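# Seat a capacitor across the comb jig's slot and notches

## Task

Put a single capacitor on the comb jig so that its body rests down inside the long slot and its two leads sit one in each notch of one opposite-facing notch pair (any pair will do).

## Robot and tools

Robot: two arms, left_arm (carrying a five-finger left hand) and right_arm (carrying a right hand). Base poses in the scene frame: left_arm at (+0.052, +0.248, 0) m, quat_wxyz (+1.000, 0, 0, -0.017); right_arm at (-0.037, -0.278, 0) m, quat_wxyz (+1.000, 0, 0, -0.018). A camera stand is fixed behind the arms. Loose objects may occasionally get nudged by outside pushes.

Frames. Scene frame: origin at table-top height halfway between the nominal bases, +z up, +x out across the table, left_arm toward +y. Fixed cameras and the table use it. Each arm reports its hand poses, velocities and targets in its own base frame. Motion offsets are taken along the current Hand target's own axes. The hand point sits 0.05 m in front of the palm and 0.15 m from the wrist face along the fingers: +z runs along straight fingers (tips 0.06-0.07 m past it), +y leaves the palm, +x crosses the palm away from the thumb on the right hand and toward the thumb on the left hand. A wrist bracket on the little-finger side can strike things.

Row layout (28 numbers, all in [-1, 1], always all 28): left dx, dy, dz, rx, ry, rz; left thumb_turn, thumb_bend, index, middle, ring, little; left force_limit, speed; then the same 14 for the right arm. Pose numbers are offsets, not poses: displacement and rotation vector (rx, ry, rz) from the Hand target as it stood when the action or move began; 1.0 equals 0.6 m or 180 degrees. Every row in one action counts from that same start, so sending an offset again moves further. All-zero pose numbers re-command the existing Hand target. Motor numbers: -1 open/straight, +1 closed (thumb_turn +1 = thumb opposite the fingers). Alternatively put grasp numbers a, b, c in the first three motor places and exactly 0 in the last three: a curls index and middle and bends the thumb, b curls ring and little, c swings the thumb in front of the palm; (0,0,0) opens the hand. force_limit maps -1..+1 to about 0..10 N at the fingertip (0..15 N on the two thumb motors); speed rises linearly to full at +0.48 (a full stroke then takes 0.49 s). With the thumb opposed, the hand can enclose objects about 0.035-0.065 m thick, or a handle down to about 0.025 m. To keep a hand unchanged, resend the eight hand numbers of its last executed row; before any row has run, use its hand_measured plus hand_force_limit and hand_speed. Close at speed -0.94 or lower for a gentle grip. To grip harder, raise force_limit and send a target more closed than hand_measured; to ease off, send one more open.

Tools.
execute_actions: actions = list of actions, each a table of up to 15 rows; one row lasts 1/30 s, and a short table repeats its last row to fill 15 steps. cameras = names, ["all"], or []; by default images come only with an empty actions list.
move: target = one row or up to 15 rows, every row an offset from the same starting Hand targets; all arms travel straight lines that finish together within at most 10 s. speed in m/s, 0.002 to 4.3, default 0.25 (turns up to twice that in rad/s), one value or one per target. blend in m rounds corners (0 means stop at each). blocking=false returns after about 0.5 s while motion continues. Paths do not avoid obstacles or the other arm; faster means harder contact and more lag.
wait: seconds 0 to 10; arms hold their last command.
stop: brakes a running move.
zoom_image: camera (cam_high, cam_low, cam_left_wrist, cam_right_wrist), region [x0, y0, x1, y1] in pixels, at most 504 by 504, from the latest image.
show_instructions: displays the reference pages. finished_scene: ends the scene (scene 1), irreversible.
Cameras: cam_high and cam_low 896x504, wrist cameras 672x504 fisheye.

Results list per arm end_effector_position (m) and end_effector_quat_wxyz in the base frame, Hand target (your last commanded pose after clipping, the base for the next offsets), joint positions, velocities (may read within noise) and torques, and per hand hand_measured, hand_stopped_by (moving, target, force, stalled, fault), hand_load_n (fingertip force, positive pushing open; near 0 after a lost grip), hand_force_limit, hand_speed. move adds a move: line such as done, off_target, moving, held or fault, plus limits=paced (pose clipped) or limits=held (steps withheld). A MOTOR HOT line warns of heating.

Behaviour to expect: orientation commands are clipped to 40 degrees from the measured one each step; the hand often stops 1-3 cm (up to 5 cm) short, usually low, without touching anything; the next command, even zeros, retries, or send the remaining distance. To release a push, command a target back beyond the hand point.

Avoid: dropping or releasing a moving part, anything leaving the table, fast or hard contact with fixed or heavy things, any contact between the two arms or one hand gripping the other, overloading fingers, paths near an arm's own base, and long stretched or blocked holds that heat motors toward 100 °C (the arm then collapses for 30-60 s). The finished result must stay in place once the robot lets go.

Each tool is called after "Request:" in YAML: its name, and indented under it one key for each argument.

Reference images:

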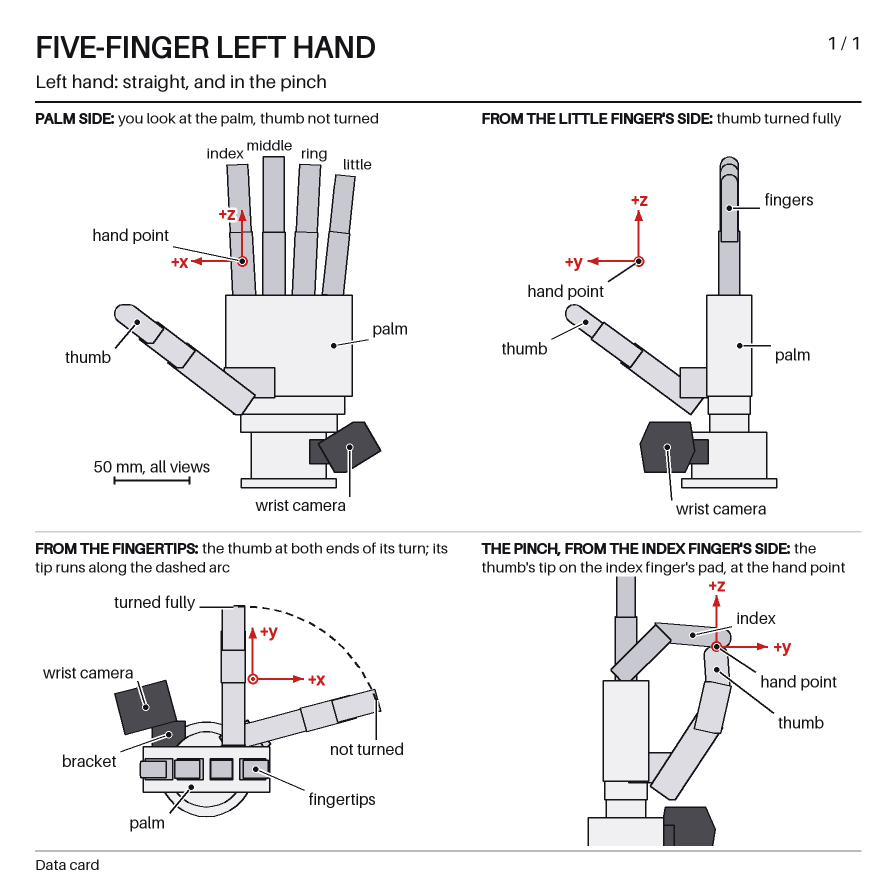

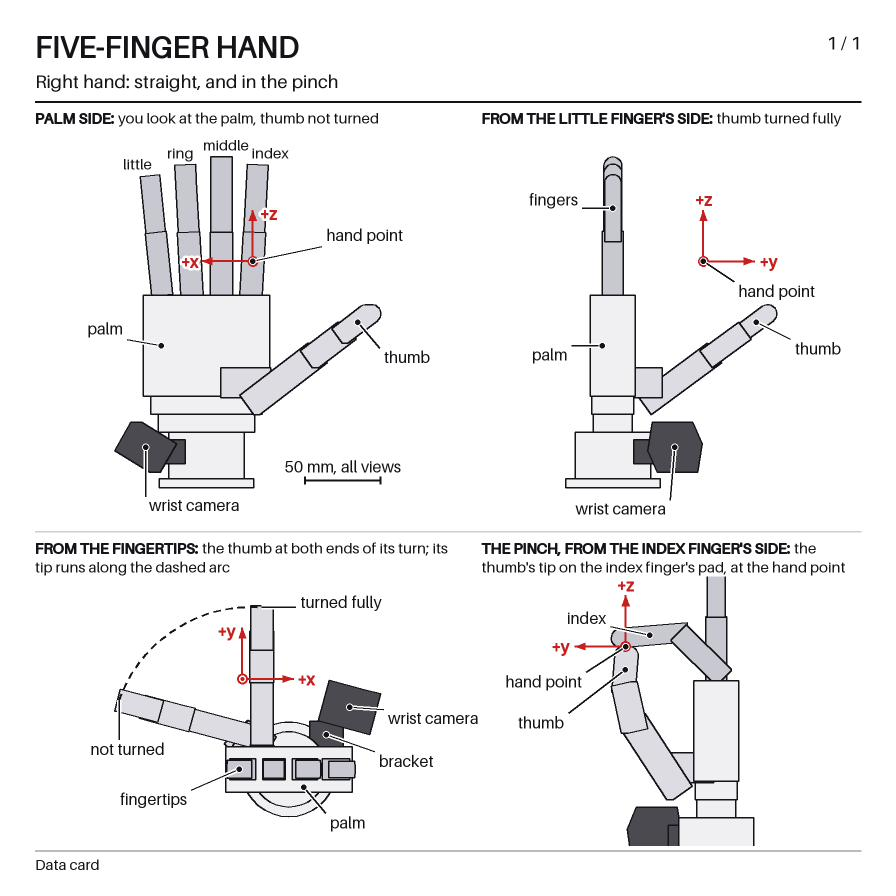

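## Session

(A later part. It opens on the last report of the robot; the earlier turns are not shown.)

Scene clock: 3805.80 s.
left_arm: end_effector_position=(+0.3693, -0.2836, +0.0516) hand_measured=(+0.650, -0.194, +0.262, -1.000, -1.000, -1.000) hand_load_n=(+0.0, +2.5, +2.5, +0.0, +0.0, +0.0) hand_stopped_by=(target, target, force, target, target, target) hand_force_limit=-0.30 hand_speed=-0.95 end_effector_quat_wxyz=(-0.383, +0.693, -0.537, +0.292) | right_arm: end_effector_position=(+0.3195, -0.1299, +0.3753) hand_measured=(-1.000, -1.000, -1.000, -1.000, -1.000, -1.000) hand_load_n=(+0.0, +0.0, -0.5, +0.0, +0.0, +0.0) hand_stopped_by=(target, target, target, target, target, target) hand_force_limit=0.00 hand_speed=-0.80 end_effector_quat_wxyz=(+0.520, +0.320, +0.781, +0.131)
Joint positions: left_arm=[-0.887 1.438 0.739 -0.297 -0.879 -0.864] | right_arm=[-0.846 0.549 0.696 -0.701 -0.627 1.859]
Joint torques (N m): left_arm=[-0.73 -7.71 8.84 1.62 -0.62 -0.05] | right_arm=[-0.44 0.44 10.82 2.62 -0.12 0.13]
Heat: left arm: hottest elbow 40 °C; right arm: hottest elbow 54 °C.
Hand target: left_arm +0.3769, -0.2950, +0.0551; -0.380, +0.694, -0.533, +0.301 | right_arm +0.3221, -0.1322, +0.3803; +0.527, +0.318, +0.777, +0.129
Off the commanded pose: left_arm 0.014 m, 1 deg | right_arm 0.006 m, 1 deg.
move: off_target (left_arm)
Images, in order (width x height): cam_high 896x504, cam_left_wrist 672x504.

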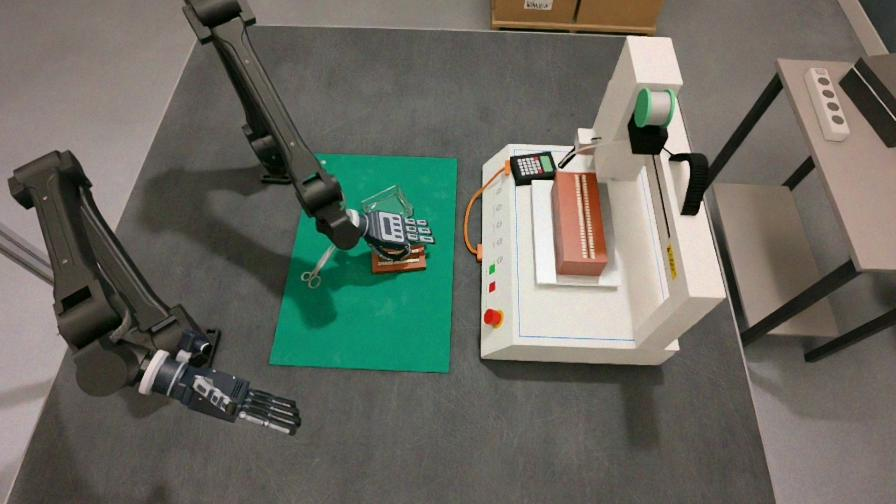

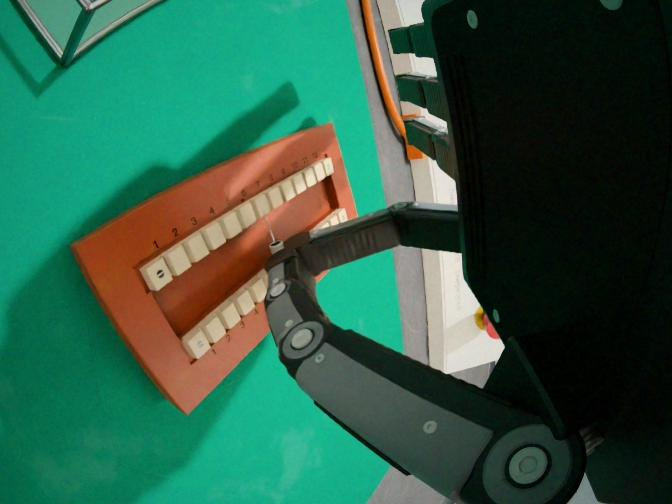

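Request:
move:
  target:
    - [-0.0530,-0.0490,-0.0160,0,0,0,0.65,-0.19,0.28,-1,-1,-1,-0.3,-0.95, 0,0,0,0,0,0,-1,-1,-1,-1,-1,-1,0.0,-0.8]
    - [0.0015,-0.0004,-0.0031,0,0,0,0.65,-0.19,0.28,-1,-1,-1,-0.3,-0.95, 0,0,0,0,0,0,-1,-1,-1,-1,-1,-1,0.0,-0.8]
  speed: 0.04
  cameras: ["cam_high","cam_left_wrist"]

Request:
zoom_image:
  camera: "cam_high"
  region: [389, 244, 405, 264]

Request:
zoom_image:
  camera: "cam_left_wrist"
  region: [215, 170, 295, 250]

Scene clock: 3834.03 s.
left_arm: end_effector_position=(+0.3661, -0.2766, +0.0465) hand_measured=(+0.650, -0.194, +0.262, -1.000, -1.000, -1.000) hand_load_n=(+0.0, +2.5, +2.5, +0.0, +0.0, +0.0) hand_stopped_by=(target, target, force, target, target, target) hand_force_limit=-0.30 hand_speed=-0.95 end_effector_quat_wxyz=(-0.386, +0.691, -0.542, +0.282) | right_arm: end_effector_position=(+0.3195, -0.1299, +0.3753) hand_measured=(-1.000, -1.000, -1.000, -1.000, -1.000, -1.000) hand_load_n=(+0.0, +0.0, +0.0, +0.0, +0.0, +0.0) hand_stopped_by=(target, target, target, target, target, target) hand_force_limit=0.00 hand_speed=-0.80 end_effector_quat_wxyz=(+0.520, +0.320, +0.781, +0.131)
Joint positions: left_arm=[-0.882 1.437 0.729 -0.307 -0.876 -0.857] | right_arm=[-0.846 0.549 0.696 -0.701 -0.627 1.859]
Joint torques (N m): left_arm=[-1.55 -7.88 9.8 1.63 -0.81 -0.17] | right_arm=[-0.5 0.38 10.86 2.63 -0.12 0.13]
Heat: left arm: hottest elbow 40 °C; right arm: hottest elbow 54 °C.
Hand target: left_arm +0.3756, -0.2961, +0.0562; -0.380, +0.694, -0.533, +0.301 | right_arm +0.3221, -0.1322, +0.3803; +0.527, +0.318, +0.777, +0.129
Off the commanded pose: left_arm 0.024 m, 3 deg | right_arm 0.006 m, 1 deg.
move: off_target (left_arm)
Images, in order (width x height): cam_high 896x504, cam_left_wrist 672x504.

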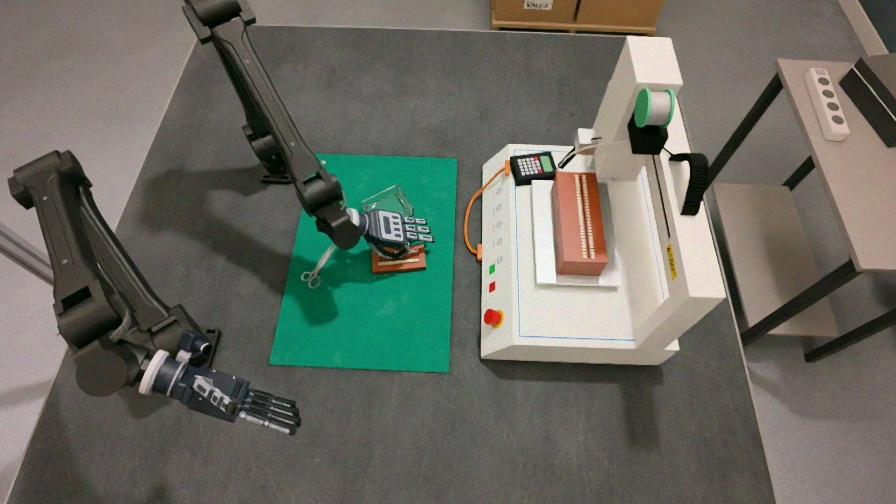

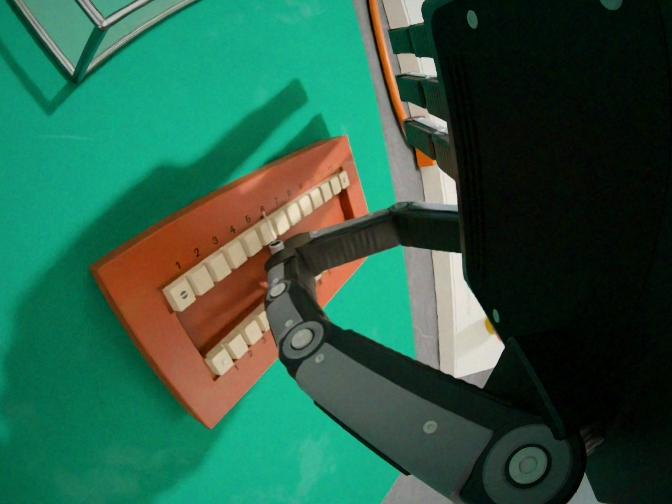

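Scaled by 25.200 from the camera's 896x504 image, which has a finer 1280x720 frame.

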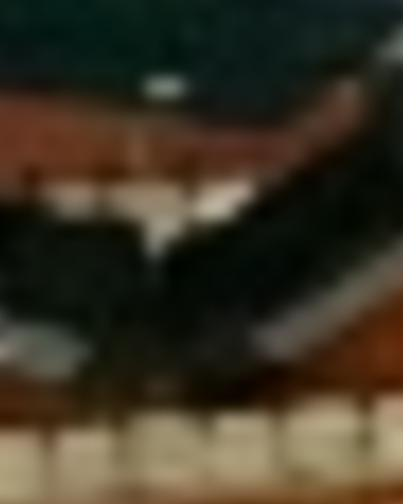

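Scaled by 6.300 from the camera's 672x504 image, which has a finer 960x720 frame.

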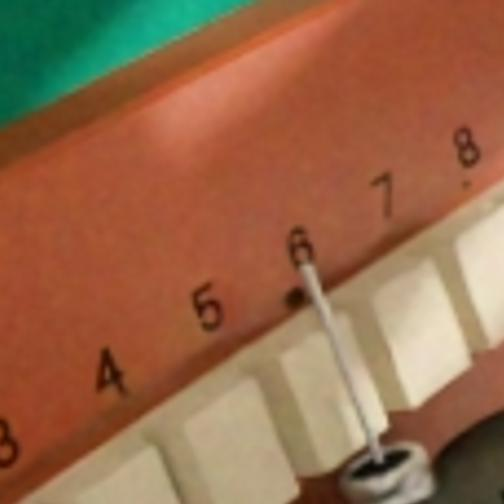

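Request:
move:
  target: [0.0063,-0.0019,0.0031,0,0,0,0.65,-0.19,0.28,-1,-1,-1,-0.3,-0.95, 0,0,0,0,0,0,-1,-1,-1,-1,-1,-1,0.0,-0.8]
  speed: 0.02
  cameras: ["cam_high","cam_left_wrist"]

Request:
zoom_image:
  camera: "cam_high"
  region: [389, 244, 405, 264]

Request:
zoom_image:
  camera: "cam_left_wrist"
  region: [215, 170, 295, 250]

Scene clock: 3858.67 s.
left_arm: end_effector_position=(+0.3682, -0.2790, +0.0466) hand_measured=(+0.650, -0.194, +0.262, -1.000, -1.000, -1.000) hand_load_n=(+0.0, +2.5, +2.5, +0.0, +0.0, +0.0) hand_stopped_by=(target, target, force, target, target, target) hand_force_limit=-0.30 hand_speed=-0.95 end_effector_quat_wxyz=(-0.386, +0.692, -0.542, +0.282) | right_arm: end_effector_position=(+0.3195, -0.1299, +0.3753) hand_measured=(-1.000, -1.000, -1.000, -1.000, -1.000, -1.000) hand_load_n=(+0.0, +0.0, +0.0, +0.0, +0.0, +0.0) hand_stopped_by=(target, target, target, target, target, target) hand_force_limit=0.00 hand_speed=-0.80 end_effector_quat_wxyz=(+0.520, +0.320, +0.781, +0.131)
Joint positions: left_arm=[-0.882 1.445 0.737 -0.307 -0.876 -0.858] | right_arm=[-0.846 0.549 0.696 -0.701 -0.627 1.859]
Joint torques (N m): left_arm=[-1.38 -7.71 10.06 1.58 -0.78 -0.15] | right_arm=[-0.38 0.38 10.85 2.65 -0.12 0.13]
Heat: left arm: hottest elbow 42 °C; right arm: hottest elbow 54 °C.
Hand target: left_arm +0.3787, -0.2993, +0.0563; -0.380, +0.694, -0.533, +0.301 | right_arm +0.3221, -0.1322, +0.3803; +0.527, +0.318, +0.777, +0.129
Off the commanded pose: left_arm 0.025 m, 3 deg | right_arm 0.006 m, 1 deg.
move: off_target (left_arm)
Images, in order (width x height): cam_high 896x504, cam_left_wrist 672x504.

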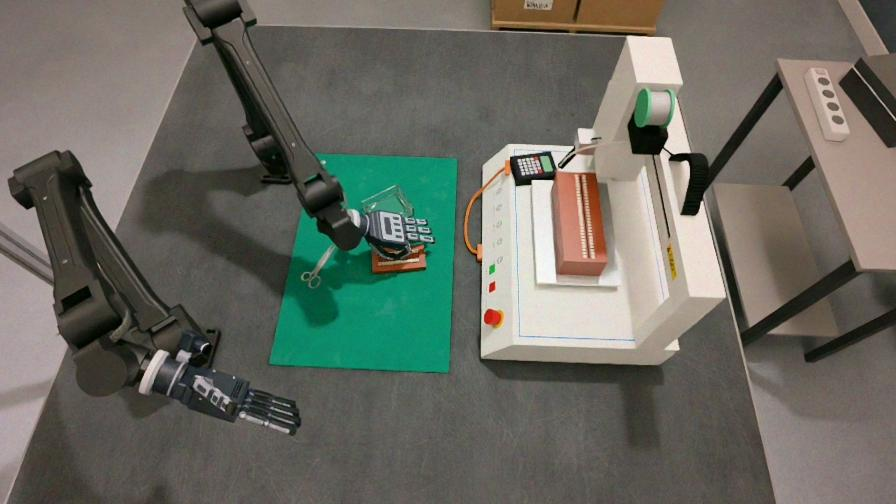

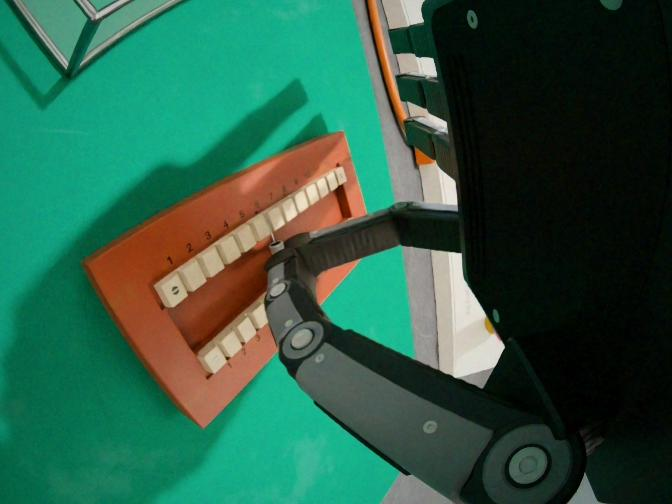

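Scaled by 25.200 from the camera's 896x504 image, which has a finer 1280x720 frame.

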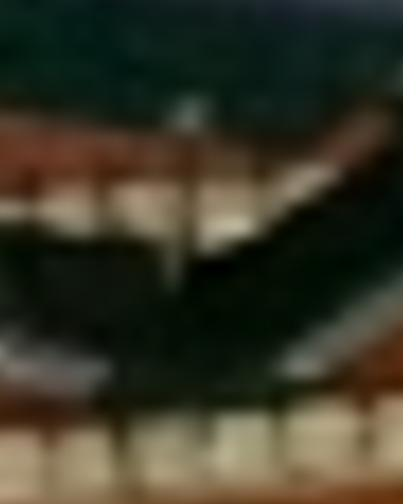

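Scaled by 6.300 from the camera's 672x504 image, which has a finer 960x720 frame.

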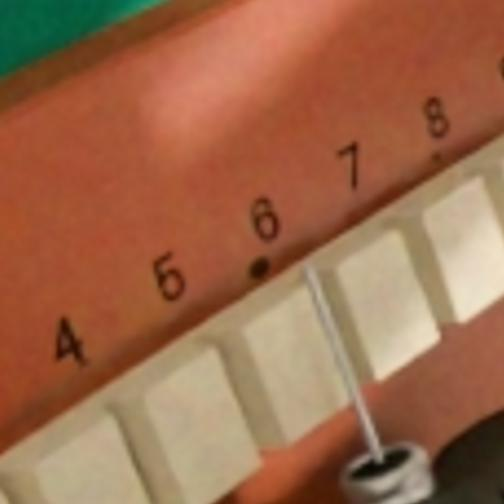

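Request:
move:
  target: [0.0030,0.0004,0.0026,0,0,0,0.65,-0.19,0.28,-1,-1,-1,-0.3,-0.95, 0,0,0,0,0,0,-1,-1,-1,-1,-1,-1,0.0,-0.8]
  speed: 0.02
  cameras: ["cam_high","cam_left_wrist"]

Request:
zoom_image:
  camera: "cam_high"
  region: [389, 244, 405, 264]

Request:
zoom_image:
  camera: "cam_left_wrist"
  region: [215, 170, 295, 250]

Scene clock: 3869.47 s.
left_arm: end_effector_position=(+0.3687, -0.2793, +0.0458) hand_measured=(+0.650, -0.194, +0.262, -1.000, -1.000, -1.000) hand_load_n=(+0.0, +2.5, +2.0, +0.0, +0.0, +0.0) hand_stopped_by=(target, target, force, target, target, target) hand_force_limit=-0.30 hand_speed=-0.95 end_effector_quat_wxyz=(-0.386, +0.691, -0.542, +0.281) | right_arm: end_effector_position=(+0.3195, -0.1299, +0.3753) hand_measured=(-1.000, -1.000, -1.000, -1.000, -1.000, -1.000) hand_load_n=(+0.0, +0.0, +0.0, +0.0, +0.0, -0.5) hand_stopped_by=(target, target, target, target, target, target) hand_force_limit=0.00 hand_speed=-0.80 end_effector_quat_wxyz=(+0.520, +0.320, +0.781, +0.131)
Joint positions: left_arm=[-0.882 1.449 0.739 -0.307 -0.878 -0.858] | right_arm=[-0.846 0.549 0.696 -0.701 -0.627 1.859]
Joint torques (N m): left_arm=[-1.55 -7.41 10.24 1.72 -0.74 -0.14] | right_arm=[-0.38 0.44 10.82 2.61 -0.12 0.13]
Heat: left arm: hottest elbow 42 °C; right arm: hottest elbow 54 °C.
Hand target: left_arm +0.3804, -0.3007, +0.0553; -0.380, +0.694, -0.533, +0.301 | right_arm +0.3221, -0.1322, +0.3803; +0.527, +0.318, +0.777, +0.129
Off the commanded pose: left_arm 0.026 m, 3 deg | right_arm 0.006 m, 1 deg.
move: off_target (left_arm)
Images, in order (width x height): cam_high 896x504, cam_left_wrist 672x504.

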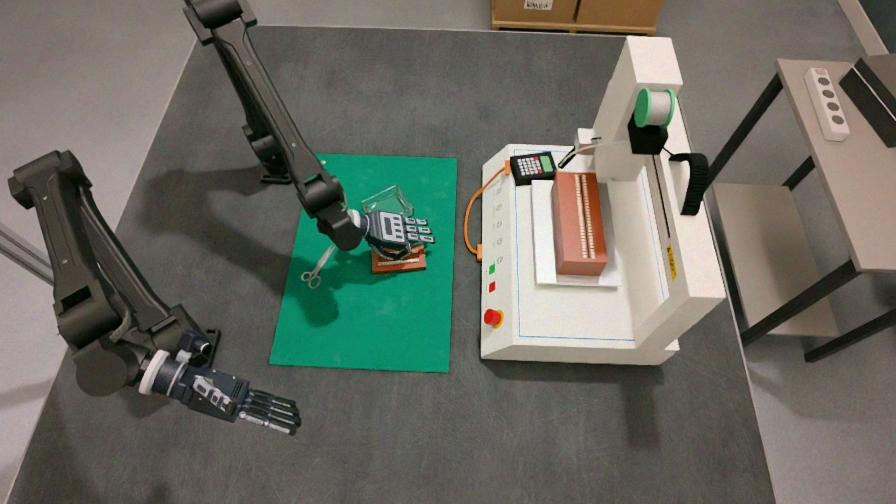

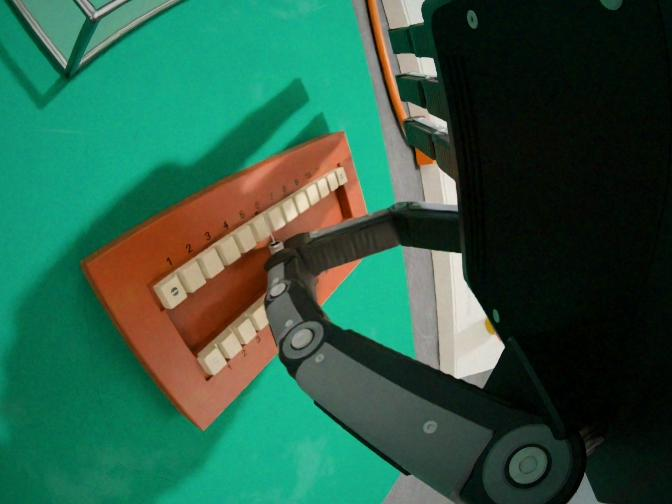

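Scaled by 25.200 from the camera's 896x504 image, which has a finer 1280x720 frame.

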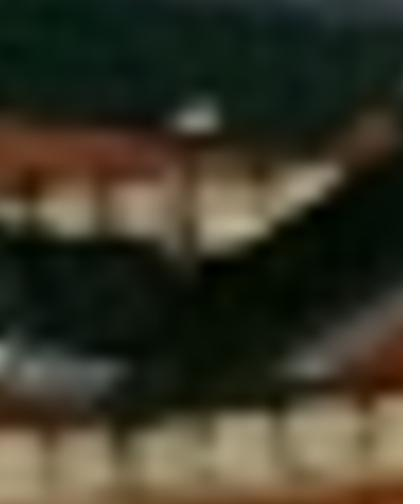

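Scaled by 6.300 from the camera's 672x504 image, which has a finer 960x720 frame.

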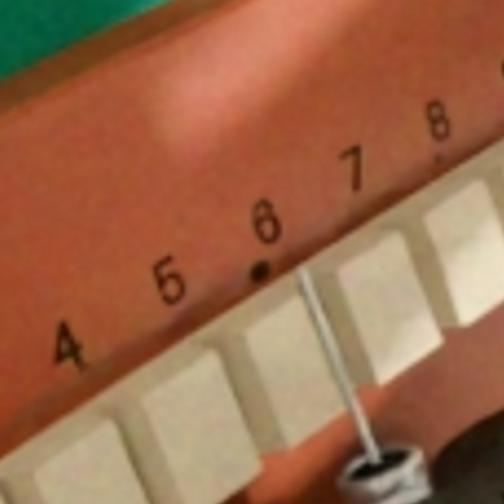

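Request:
move:
  target: [0.0024,-0.0001,0.0033,0,0,0,0.65,-0.19,0.28,-1,-1,-1,-0.3,-0.95, 0,0,0,0,0,0,-1,-1,-1,-1,-1,-1,0.0,-0.8]
  speed: 0.02
  cameras: ["cam_high","cam_left_wrist"]

Request:
zoom_image:
  camera: "cam_high"
  region: [389, 244, 405, 264]

Request:
zoom_image:
  camera: "cam_left_wrist"
  region: [215, 170, 295, 250]

Scene clock: 3878.53 s.
left_arm: end_effector_position=(+0.3705, -0.2814, +0.0459) hand_measured=(+0.650, -0.194, +0.262, -1.000, -1.000, -1.000) hand_load_n=(+0.0, +2.0, +2.0, +0.0, +0.0, +0.0) hand_stopped_by=(target, target, force, target, target, target) hand_force_limit=-0.30 hand_speed=-0.95 end_effector_quat_wxyz=(-0.386, +0.692, -0.541, +0.283) | right_arm: end_effector_position=(+0.3195, -0.1299, +0.3753) hand_measured=(-1.000, -1.000, -1.000, -1.000, -1.000, -1.000) hand_load_n=(+0.0, +0.0, +0.0, +0.0, +0.0, +0.0) hand_stopped_by=(target, target, target, target, target, target) hand_force_limit=0.00 hand_speed=-0.80 end_effector_quat_wxyz=(+0.520, +0.320, +0.781, +0.131)
Joint positions: left_arm=[-0.882 1.454 0.744 -0.303 -0.878 -0.858] | right_arm=[-0.846 0.549 0.696 -0.701 -0.627 1.859]
Joint torques (N m): left_arm=[-1.32 -7.59 10.14 1.76 -0.69 -0.11] | right_arm=[-0.38 0.38 10.84 2.65 -0.12 0.13]
Heat: left arm: hottest elbow 42 °C; right arm: hottest elbow 54 °C.
Hand target: left_arm +0.3824, -0.3017, +0.0543; -0.380, +0.694, -0.533, +0.301 | right_arm +0.3221, -0.1322, +0.3803; +0.527, +0.318, +0.777, +0.129
Off the commanded pose: left_arm 0.025 m, 2 deg | right_arm 0.006 m, 1 deg.
move: off_target (left_arm)
Images, in order (width x height): cam_high 896x504, cam_left_wrist 672x504.

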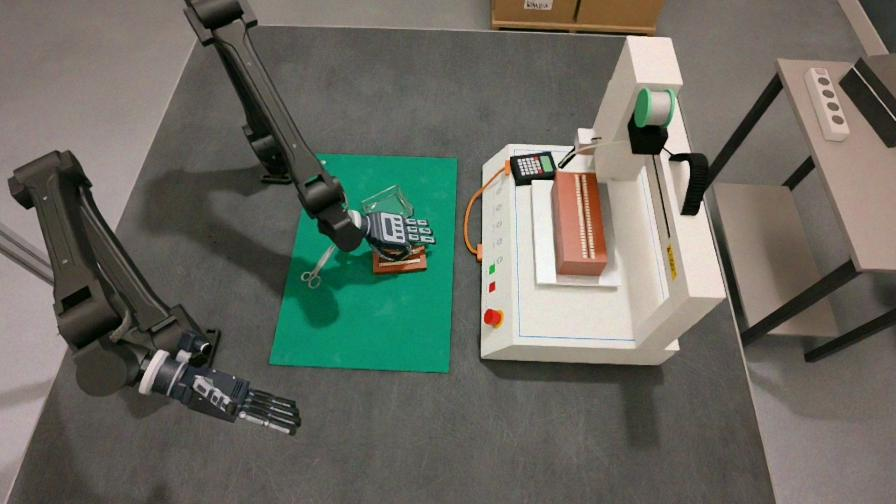

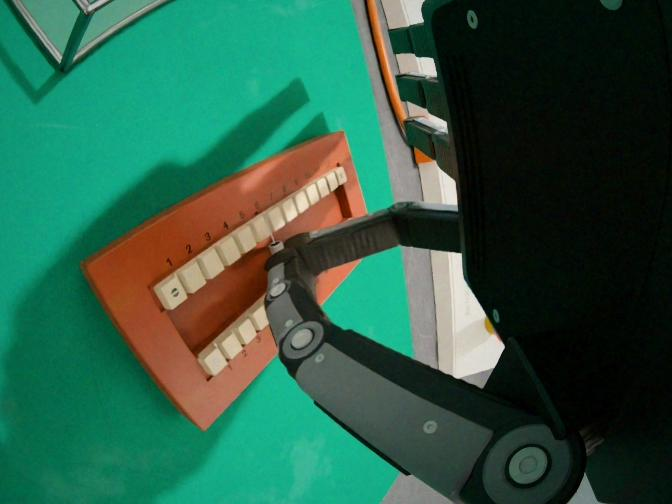

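Scaled by 25.200 from the camera's 896x504 image, which has a finer 1280x720 frame.

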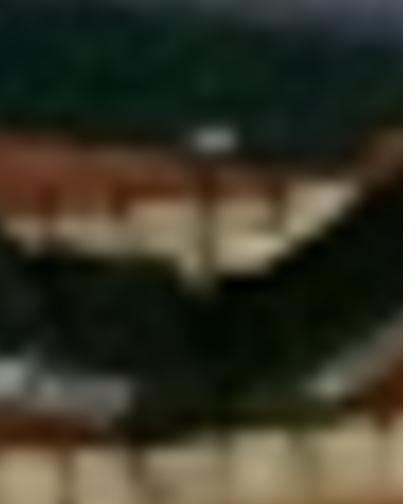

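Scaled by 6.300 from the camera's 672x504 image, which has a finer 960x720 frame.

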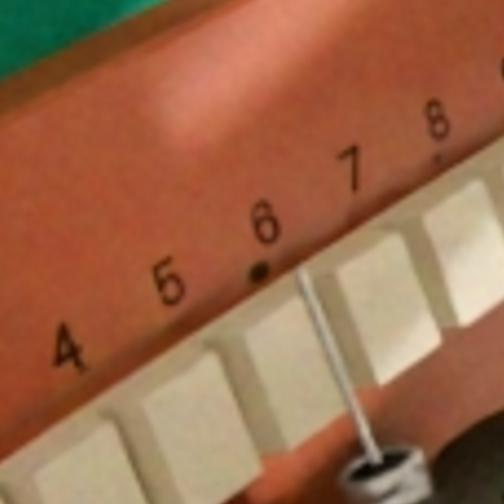

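Request:
zoom_image:
  camera: "cam_left_wrist"
  region: [250, 195, 300, 245]

Request:
zoom_image:
  camera: "cam_high"
  region: [365, 235, 435, 285]

Scaled by 10.080 from the camera's 672x504 image, which has a finer 960x720 frame.

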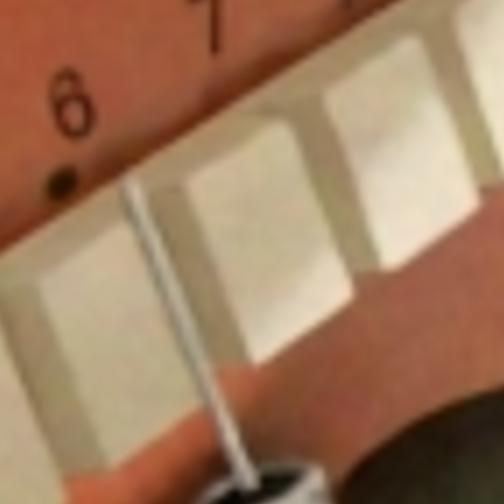

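Scaled by 7.200 from the camera's 896x504 image, which has a finer 1280x720 frame.

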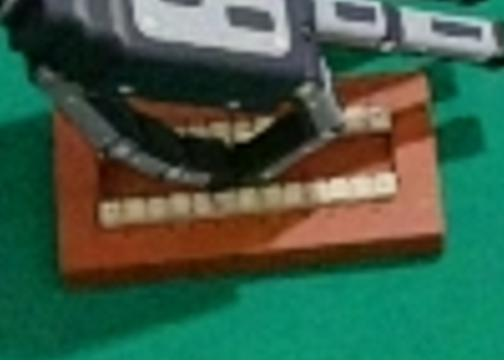

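Request:
execute_actions:
  actions:
    - [[-0.0097,0.0023,-0.0037,0,0,0,0.65,-0.26,0.2,-1,-1,-1,-0.3,-0.93,0,0,0,0,0,0,-1,-1,-1,-1,-1,-1,0.0,-0.8]]
  cameras: ["cam_high","cam_left_wrist"]

Request:
zoom_image:
  camera: "cam_high"
  region: [389, 244, 405, 264]

Request:
zoom_image:
  camera: "cam_left_wrist"
  region: [250, 195, 300, 245]

Scene clock: 3913.20 s.
left_arm: end_effector_position=(+0.3710, -0.2821, +0.0463) hand_measured=(+0.650, -0.260, +0.200, -1.000, -1.000, -1.000) hand_load_n=(+0.0, +0.0, +0.0, +0.0, +0.0, +0.0) hand_stopped_by=(target, target, target, target, target, target) hand_force_limit=-0.30 hand_speed=-0.93 end_effector_quat_wxyz=(-0.386, +0.692, -0.540, +0.284) | right_arm: end_effector_position=(+0.3195, -0.1299, +0.3753) hand_measured=(-1.000, -1.000, -1.000, -1.000, -1.000, -1.000) hand_load_n=(+0.0, +0.0, +0.0, +0.0, +0.0, +0.0) hand_stopped_by=(target, target, target, target, target, target) hand_force_limit=0.00 hand_speed=-0.80 end_effector_quat_wxyz=(+0.520, +0.320, +0.781, +0.131)
Joint positions: left_arm=[-0.882 1.454 0.744 -0.299 -0.878 -0.858] | right_arm=[-0.846 0.549 0.696 -0.701 -0.627 1.859]
Joint torques (N m): left_arm=[-1.08 -8.82 8.75 1.73 -0.65 -0.11] | right_arm=[-0.38 0.38 10.85 2.65 -0.12 0.13]
Heat: left arm: hottest elbow 41 °C; right arm: hottest elbow 54 °C.
Hand target: left_arm +0.3784, -0.2967, +0.0543; -0.380, +0.694, -0.533, +0.301 | right_arm +0.3221, -0.1322, +0.3803; +0.527, +0.318, +0.777, +0.129
Off the commanded pose: left_arm 0.018 m, 2 deg | right_arm 0.006 m, 1 deg.
Images, in order (width x height): cam_high 896x504, cam_left_wrist 672x504.

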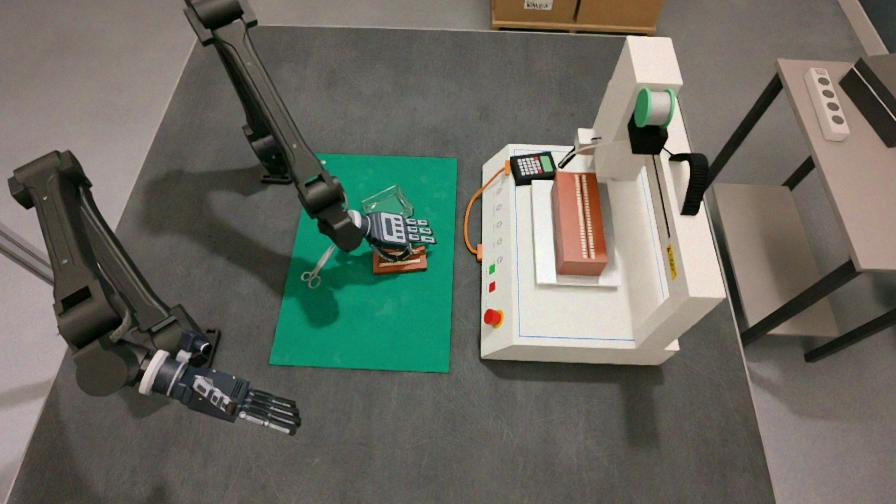

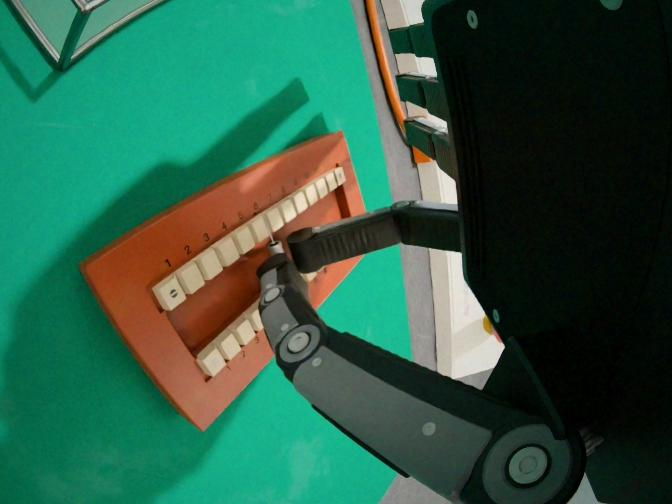

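Scaled by 25.200 from the camera's 896x504 image, which has a finer 1280x720 frame.

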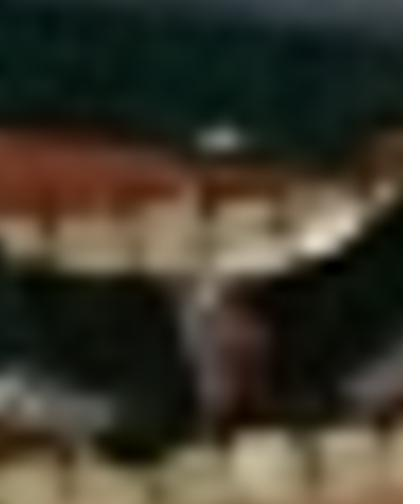

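Scaled by 10.080 from the camera's 672x504 image, which has a finer 960x720 frame.

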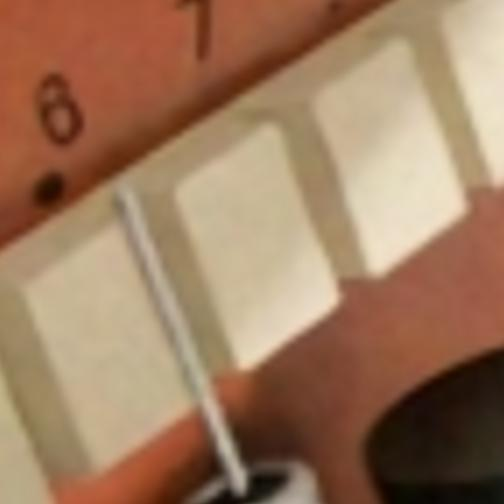

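Request:
execute_actions:
  actions:
    - [[0,0,0,0,0,0,0.65,-0.31,0.15,-1,-1,-1,-0.3,-0.9,0,0,0,0,0,0,-1,-1,-1,-1,-1,-1,0.0,-0.8]]
  cameras: ["cam_high","cam_left_wrist"]

Request:
zoom_image:
  camera: "cam_high"
  region: [389, 244, 405, 264]

Request:
zoom_image:
  camera: "cam_left_wrist"
  region: [240, 195, 320, 275]

Scene clock: 3927.27 s.
left_arm: end_effector_position=(+0.3716, -0.2823, +0.0468) hand_measured=(+0.650, -0.310, +0.150, -1.000, -1.000, -1.000) hand_load_n=(-0.5, -1.0, +0.0, +0.0, +0.0, +0.0) hand_stopped_by=(target, target, target, target, target, target) hand_force_limit=-0.30 hand_speed=-0.90 end_effector_quat_wxyz=(-0.386, +0.692, -0.539, +0.285) | right_arm: end_effector_position=(+0.3195, -0.1299, +0.3753) hand_measured=(-1.000, -1.000, -1.000, -1.000, -1.000, -1.000) hand_load_n=(+0.0, +0.0, +0.0, +0.0, +0.0, +0.0) hand_stopped_by=(target, target, target, target, target, target) hand_force_limit=0.00 hand_speed=-0.80 end_effector_quat_wxyz=(+0.520, +0.320, +0.781, +0.131)
Joint positions: left_arm=[-0.882 1.454 0.744 -0.296 -0.879 -0.858] | right_arm=[-0.846 0.549 0.696 -0.701 -0.627 1.859]
Joint torques (N m): left_arm=[-1.26 -8.59 8.76 1.65 -0.59 -0.1] | right_arm=[-0.38 0.44 10.84 2.63 -0.11 0.13]
Heat: left arm: hottest elbow 41 °C; right arm: hottest elbow 54 °C.
Hand target: left_arm +0.3784, -0.2968, +0.0543; -0.380, +0.694, -0.533, +0.301 | right_arm +0.3221, -0.1322, +0.3803; +0.527, +0.318, +0.777, +0.129
Off the commanded pose: left_arm 0.018 m, 2 deg | right_arm 0.006 m, 1 deg.
Images, in order (width x height): cam_high 896x504, cam_left_wrist 672x504.

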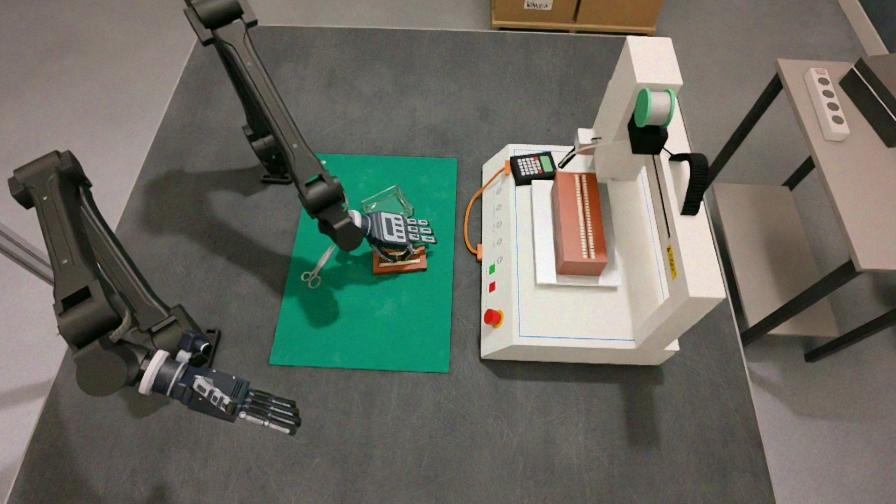

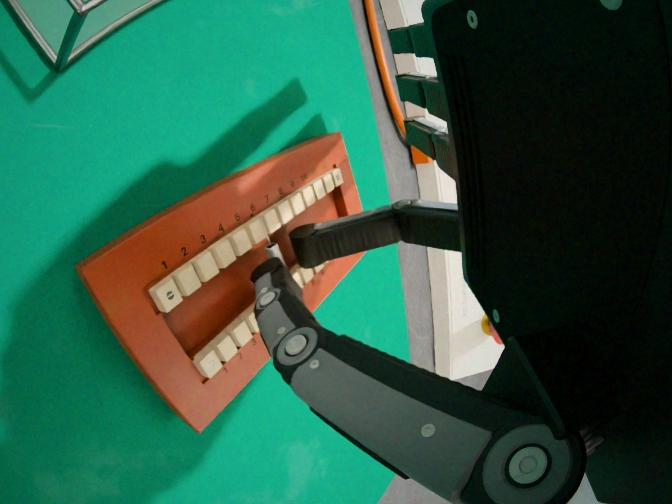

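Scaled by 25.200 from the camera's 896x504 image, which has a finer 1280x720 frame.

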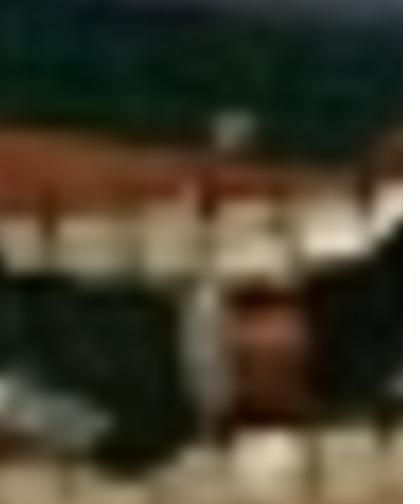

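Scaled by 6.300 from the camera's 672x504 image, which has a finer 960x720 frame.

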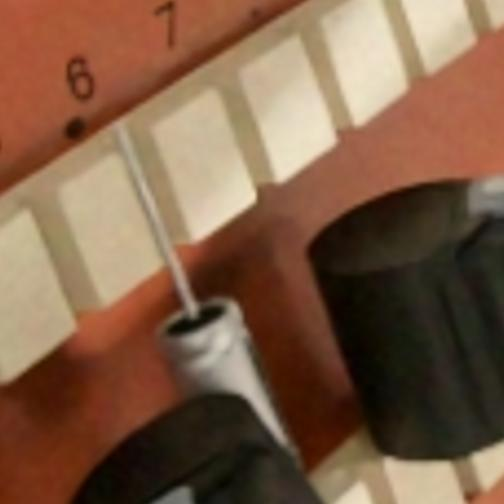

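Request:
move:
  target: [-0.0166,-0.0272,-0.0320,0,0,0,0.65,-0.31,0.15,-1,-1,-1,-0.3,-0.9, 0,0,0,0,0,0,-1,-1,-1,-1,-1,-1,0.0,-0.8]
  speed: 0.03
  cameras: ["cam_high","cam_left_wrist"]

Request:
zoom_image:
  camera: "cam_high"
  region: [389, 244, 405, 264]

Request:
zoom_image:
  camera: "cam_left_wrist"
  region: [220, 185, 320, 285]

Scene clock: 3942.77 s.
left_arm: end_effector_position=(+0.3656, -0.2756, +0.0631) hand_measured=(+0.650, -0.310, +0.150, -1.000, -1.000, -1.000) hand_load_n=(+0.0, +0.0, +0.0, +0.0, +0.0, +0.0) hand_stopped_by=(target, target, target, target, target, target) hand_force_limit=-0.30 hand_speed=-0.90 end_effector_quat_wxyz=(-0.386, +0.692, -0.540, +0.283) | right_arm: end_effector_position=(+0.3195, -0.1299, +0.3753) hand_measured=(-1.000, -1.000, -1.000, -1.000, -1.000, -1.000) hand_load_n=(+0.0, +0.0, +0.0, +0.0, +0.0, +0.0) hand_stopped_by=(target, target, target, target, target, target) hand_force_limit=0.00 hand_speed=-0.80 end_effector_quat_wxyz=(+0.520, +0.320, +0.781, +0.131)
Joint positions: left_arm=[-0.882 1.4 0.744 -0.357 -0.88 -0.859] | right_arm=[-0.846 0.549 0.696 -0.701 -0.627 1.859]
Joint torques (N m): left_arm=[-1.61 -9.93 8.95 0.75 -0.73 -0.15] | right_arm=[-0.38 0.32 10.85 2.62 -0.12 0.13]
Heat: left arm: hottest elbow 40 °C; right arm: hottest elbow 54 °C.
Hand target: left_arm +0.3685, -0.2886, +0.0782; -0.380, +0.694, -0.533, +0.301 | right_arm +0.3221, -0.1322, +0.3803; +0.527, +0.318, +0.777, +0.129
Off the commanded pose: left_arm 0.020 m, 2 deg | right_arm 0.006 m, 1 deg.
move: off_target (left_arm)
Images, in order (width x height): cam_high 896x504, cam_left_wrist 672x504.

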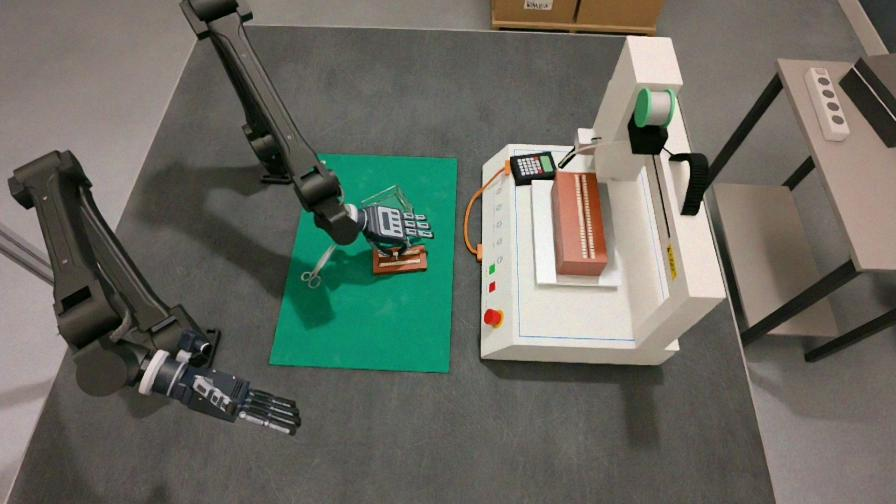

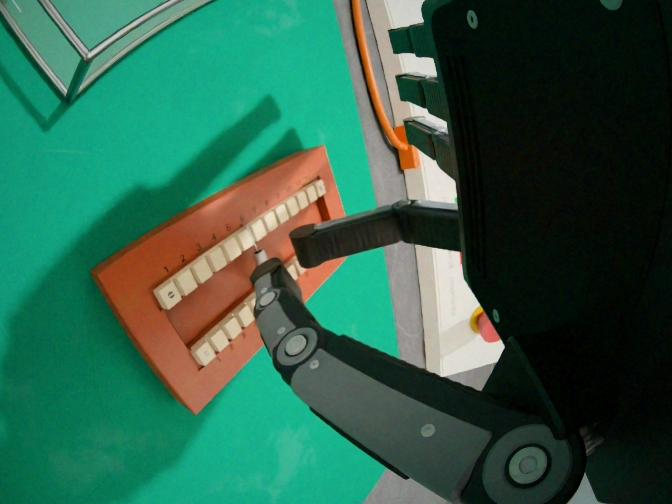

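Scaled by 25.200 from the camera's 896x504 image, which has a finer 1280x720 frame.

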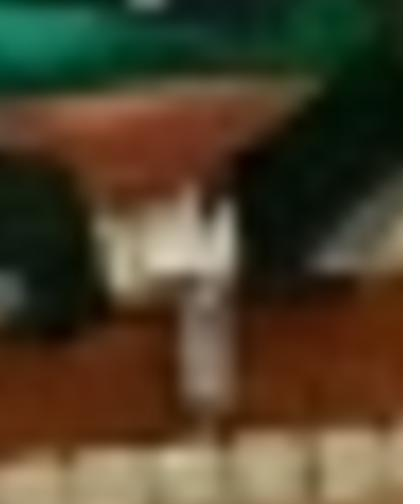

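Scaled by 5.040 from the camera's 672x504 image, which has a finer 960x720 frame.

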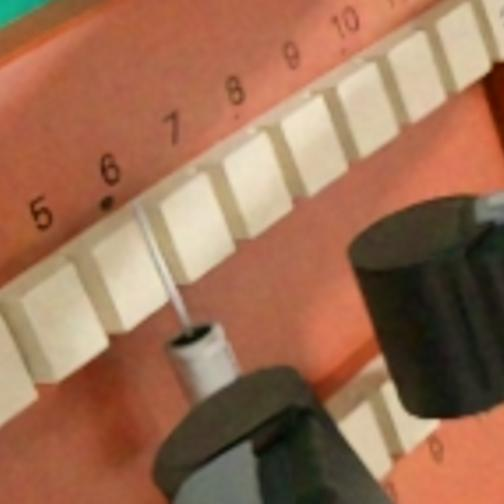

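Request:
move:
  target: [-0.0759,-0.0681,-0.0798,0,0,0,0.65,-0.31,0.15,-1,-1,-1,-0.3,-0.9, 0,0,0,0,0,0,-1,-1,-1,-1,-1,-1,0.0,-0.8]
  speed: 0.1
  cameras: ["cam_high","cam_left_wrist"]

Request:
zoom_image:
  camera: "cam_high"
  region: [389, 244, 405, 264]

Request:
zoom_image:
  camera: "cam_left_wrist"
  region: [170, 200, 330, 360]

Scene clock: 3954.77 s.
left_arm: end_effector_position=(+0.3417, -0.2466, +0.1354) hand_measured=(+0.650, -0.310, +0.150, -1.000, -1.000, -1.000) hand_load_n=(+0.0, +0.0, +0.0, +0.0, +0.0, +0.0) hand_stopped_by=(target, target, target, target, target, target) hand_force_limit=-0.30 hand_speed=-0.90 end_effector_quat_wxyz=(-0.383, +0.694, -0.532, +0.298) | right_arm: end_effector_position=(+0.3195, -0.1299, +0.3753) hand_measured=(-1.000, -1.000, -1.000, -1.000, -1.000, -1.000) hand_load_n=(+0.0, +0.0, +0.0, +0.0, +0.0, +0.0) hand_stopped_by=(target, target, target, target, target, target) hand_force_limit=0.00 hand_speed=-0.80 end_effector_quat_wxyz=(+0.520, +0.320, +0.781, +0.131)
Joint positions: left_arm=[-0.882 1.159 0.744 -0.563 -0.879 -0.86] | right_arm=[-0.846 0.549 0.696 -0.701 -0.627 1.859]
Joint torques (N m): left_arm=[-1.2 -7 7.97 0.81 -0.64 -0.11] | right_arm=[-0.26 0.44 10.86 2.63 -0.12 0.13]
Heat: left arm: hottest elbow 40 °C; right arm: hottest elbow 54 °C.
Hand target: left_arm +0.3386, -0.2485, +0.1375; -0.380, +0.694, -0.533, +0.301 | right_arm +0.3221, -0.1322, +0.3803; +0.527, +0.318, +0.777, +0.129
Off the commanded pose: left_arm 0.004 m, 1 deg | right_arm 0.006 m, 1 deg.
move: done
Images, in order (width x height): cam_high 896x504, cam_left_wrist 672x504.

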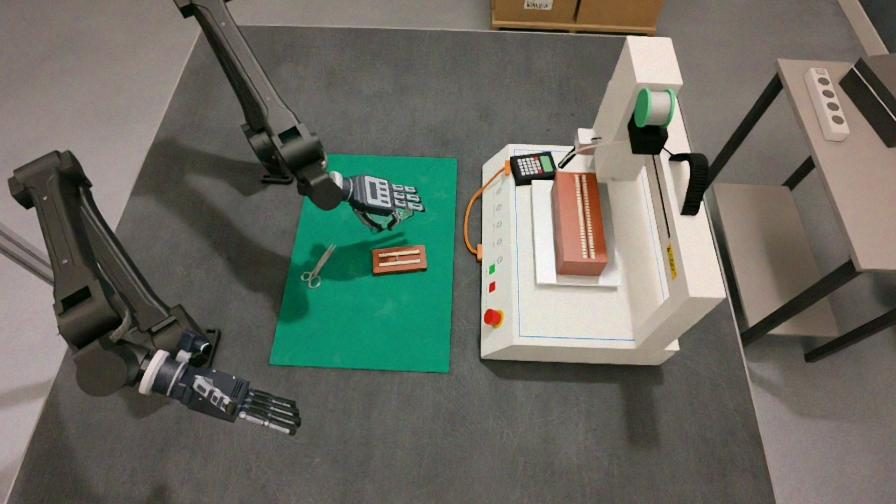

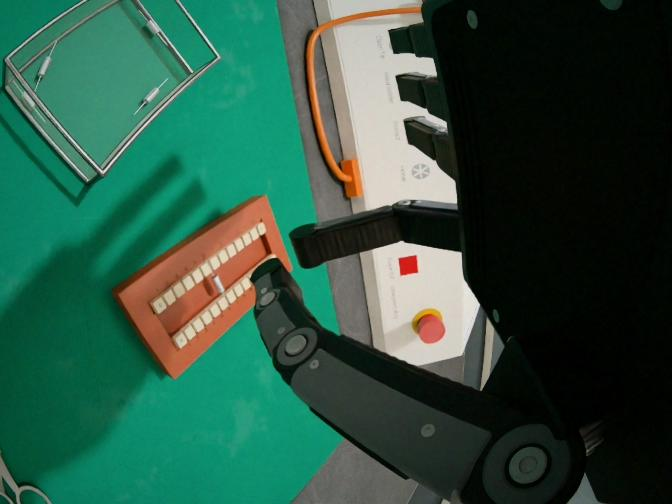

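Scaled by 25.200 from the camera's 896x504 image, which has a finer 1280x720 frame.

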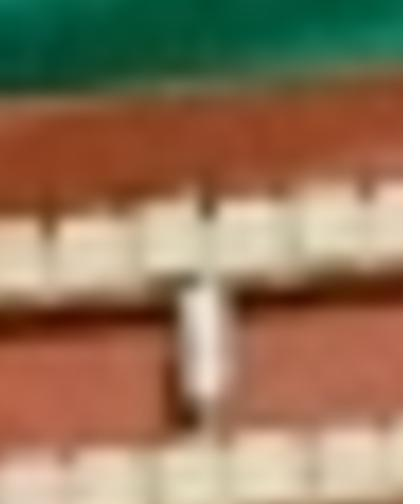

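Scaled by 3.150 from the camera's 672x504 image, which has a finer 960x720 frame.

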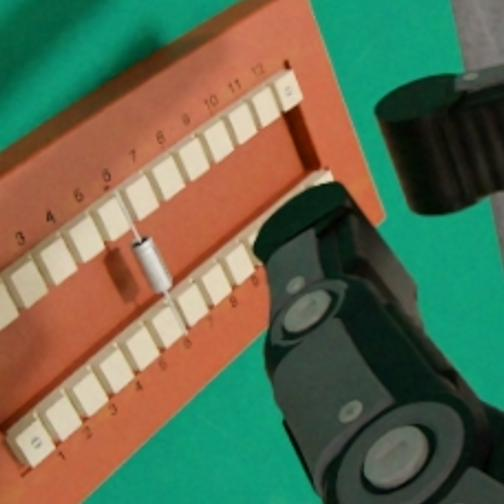

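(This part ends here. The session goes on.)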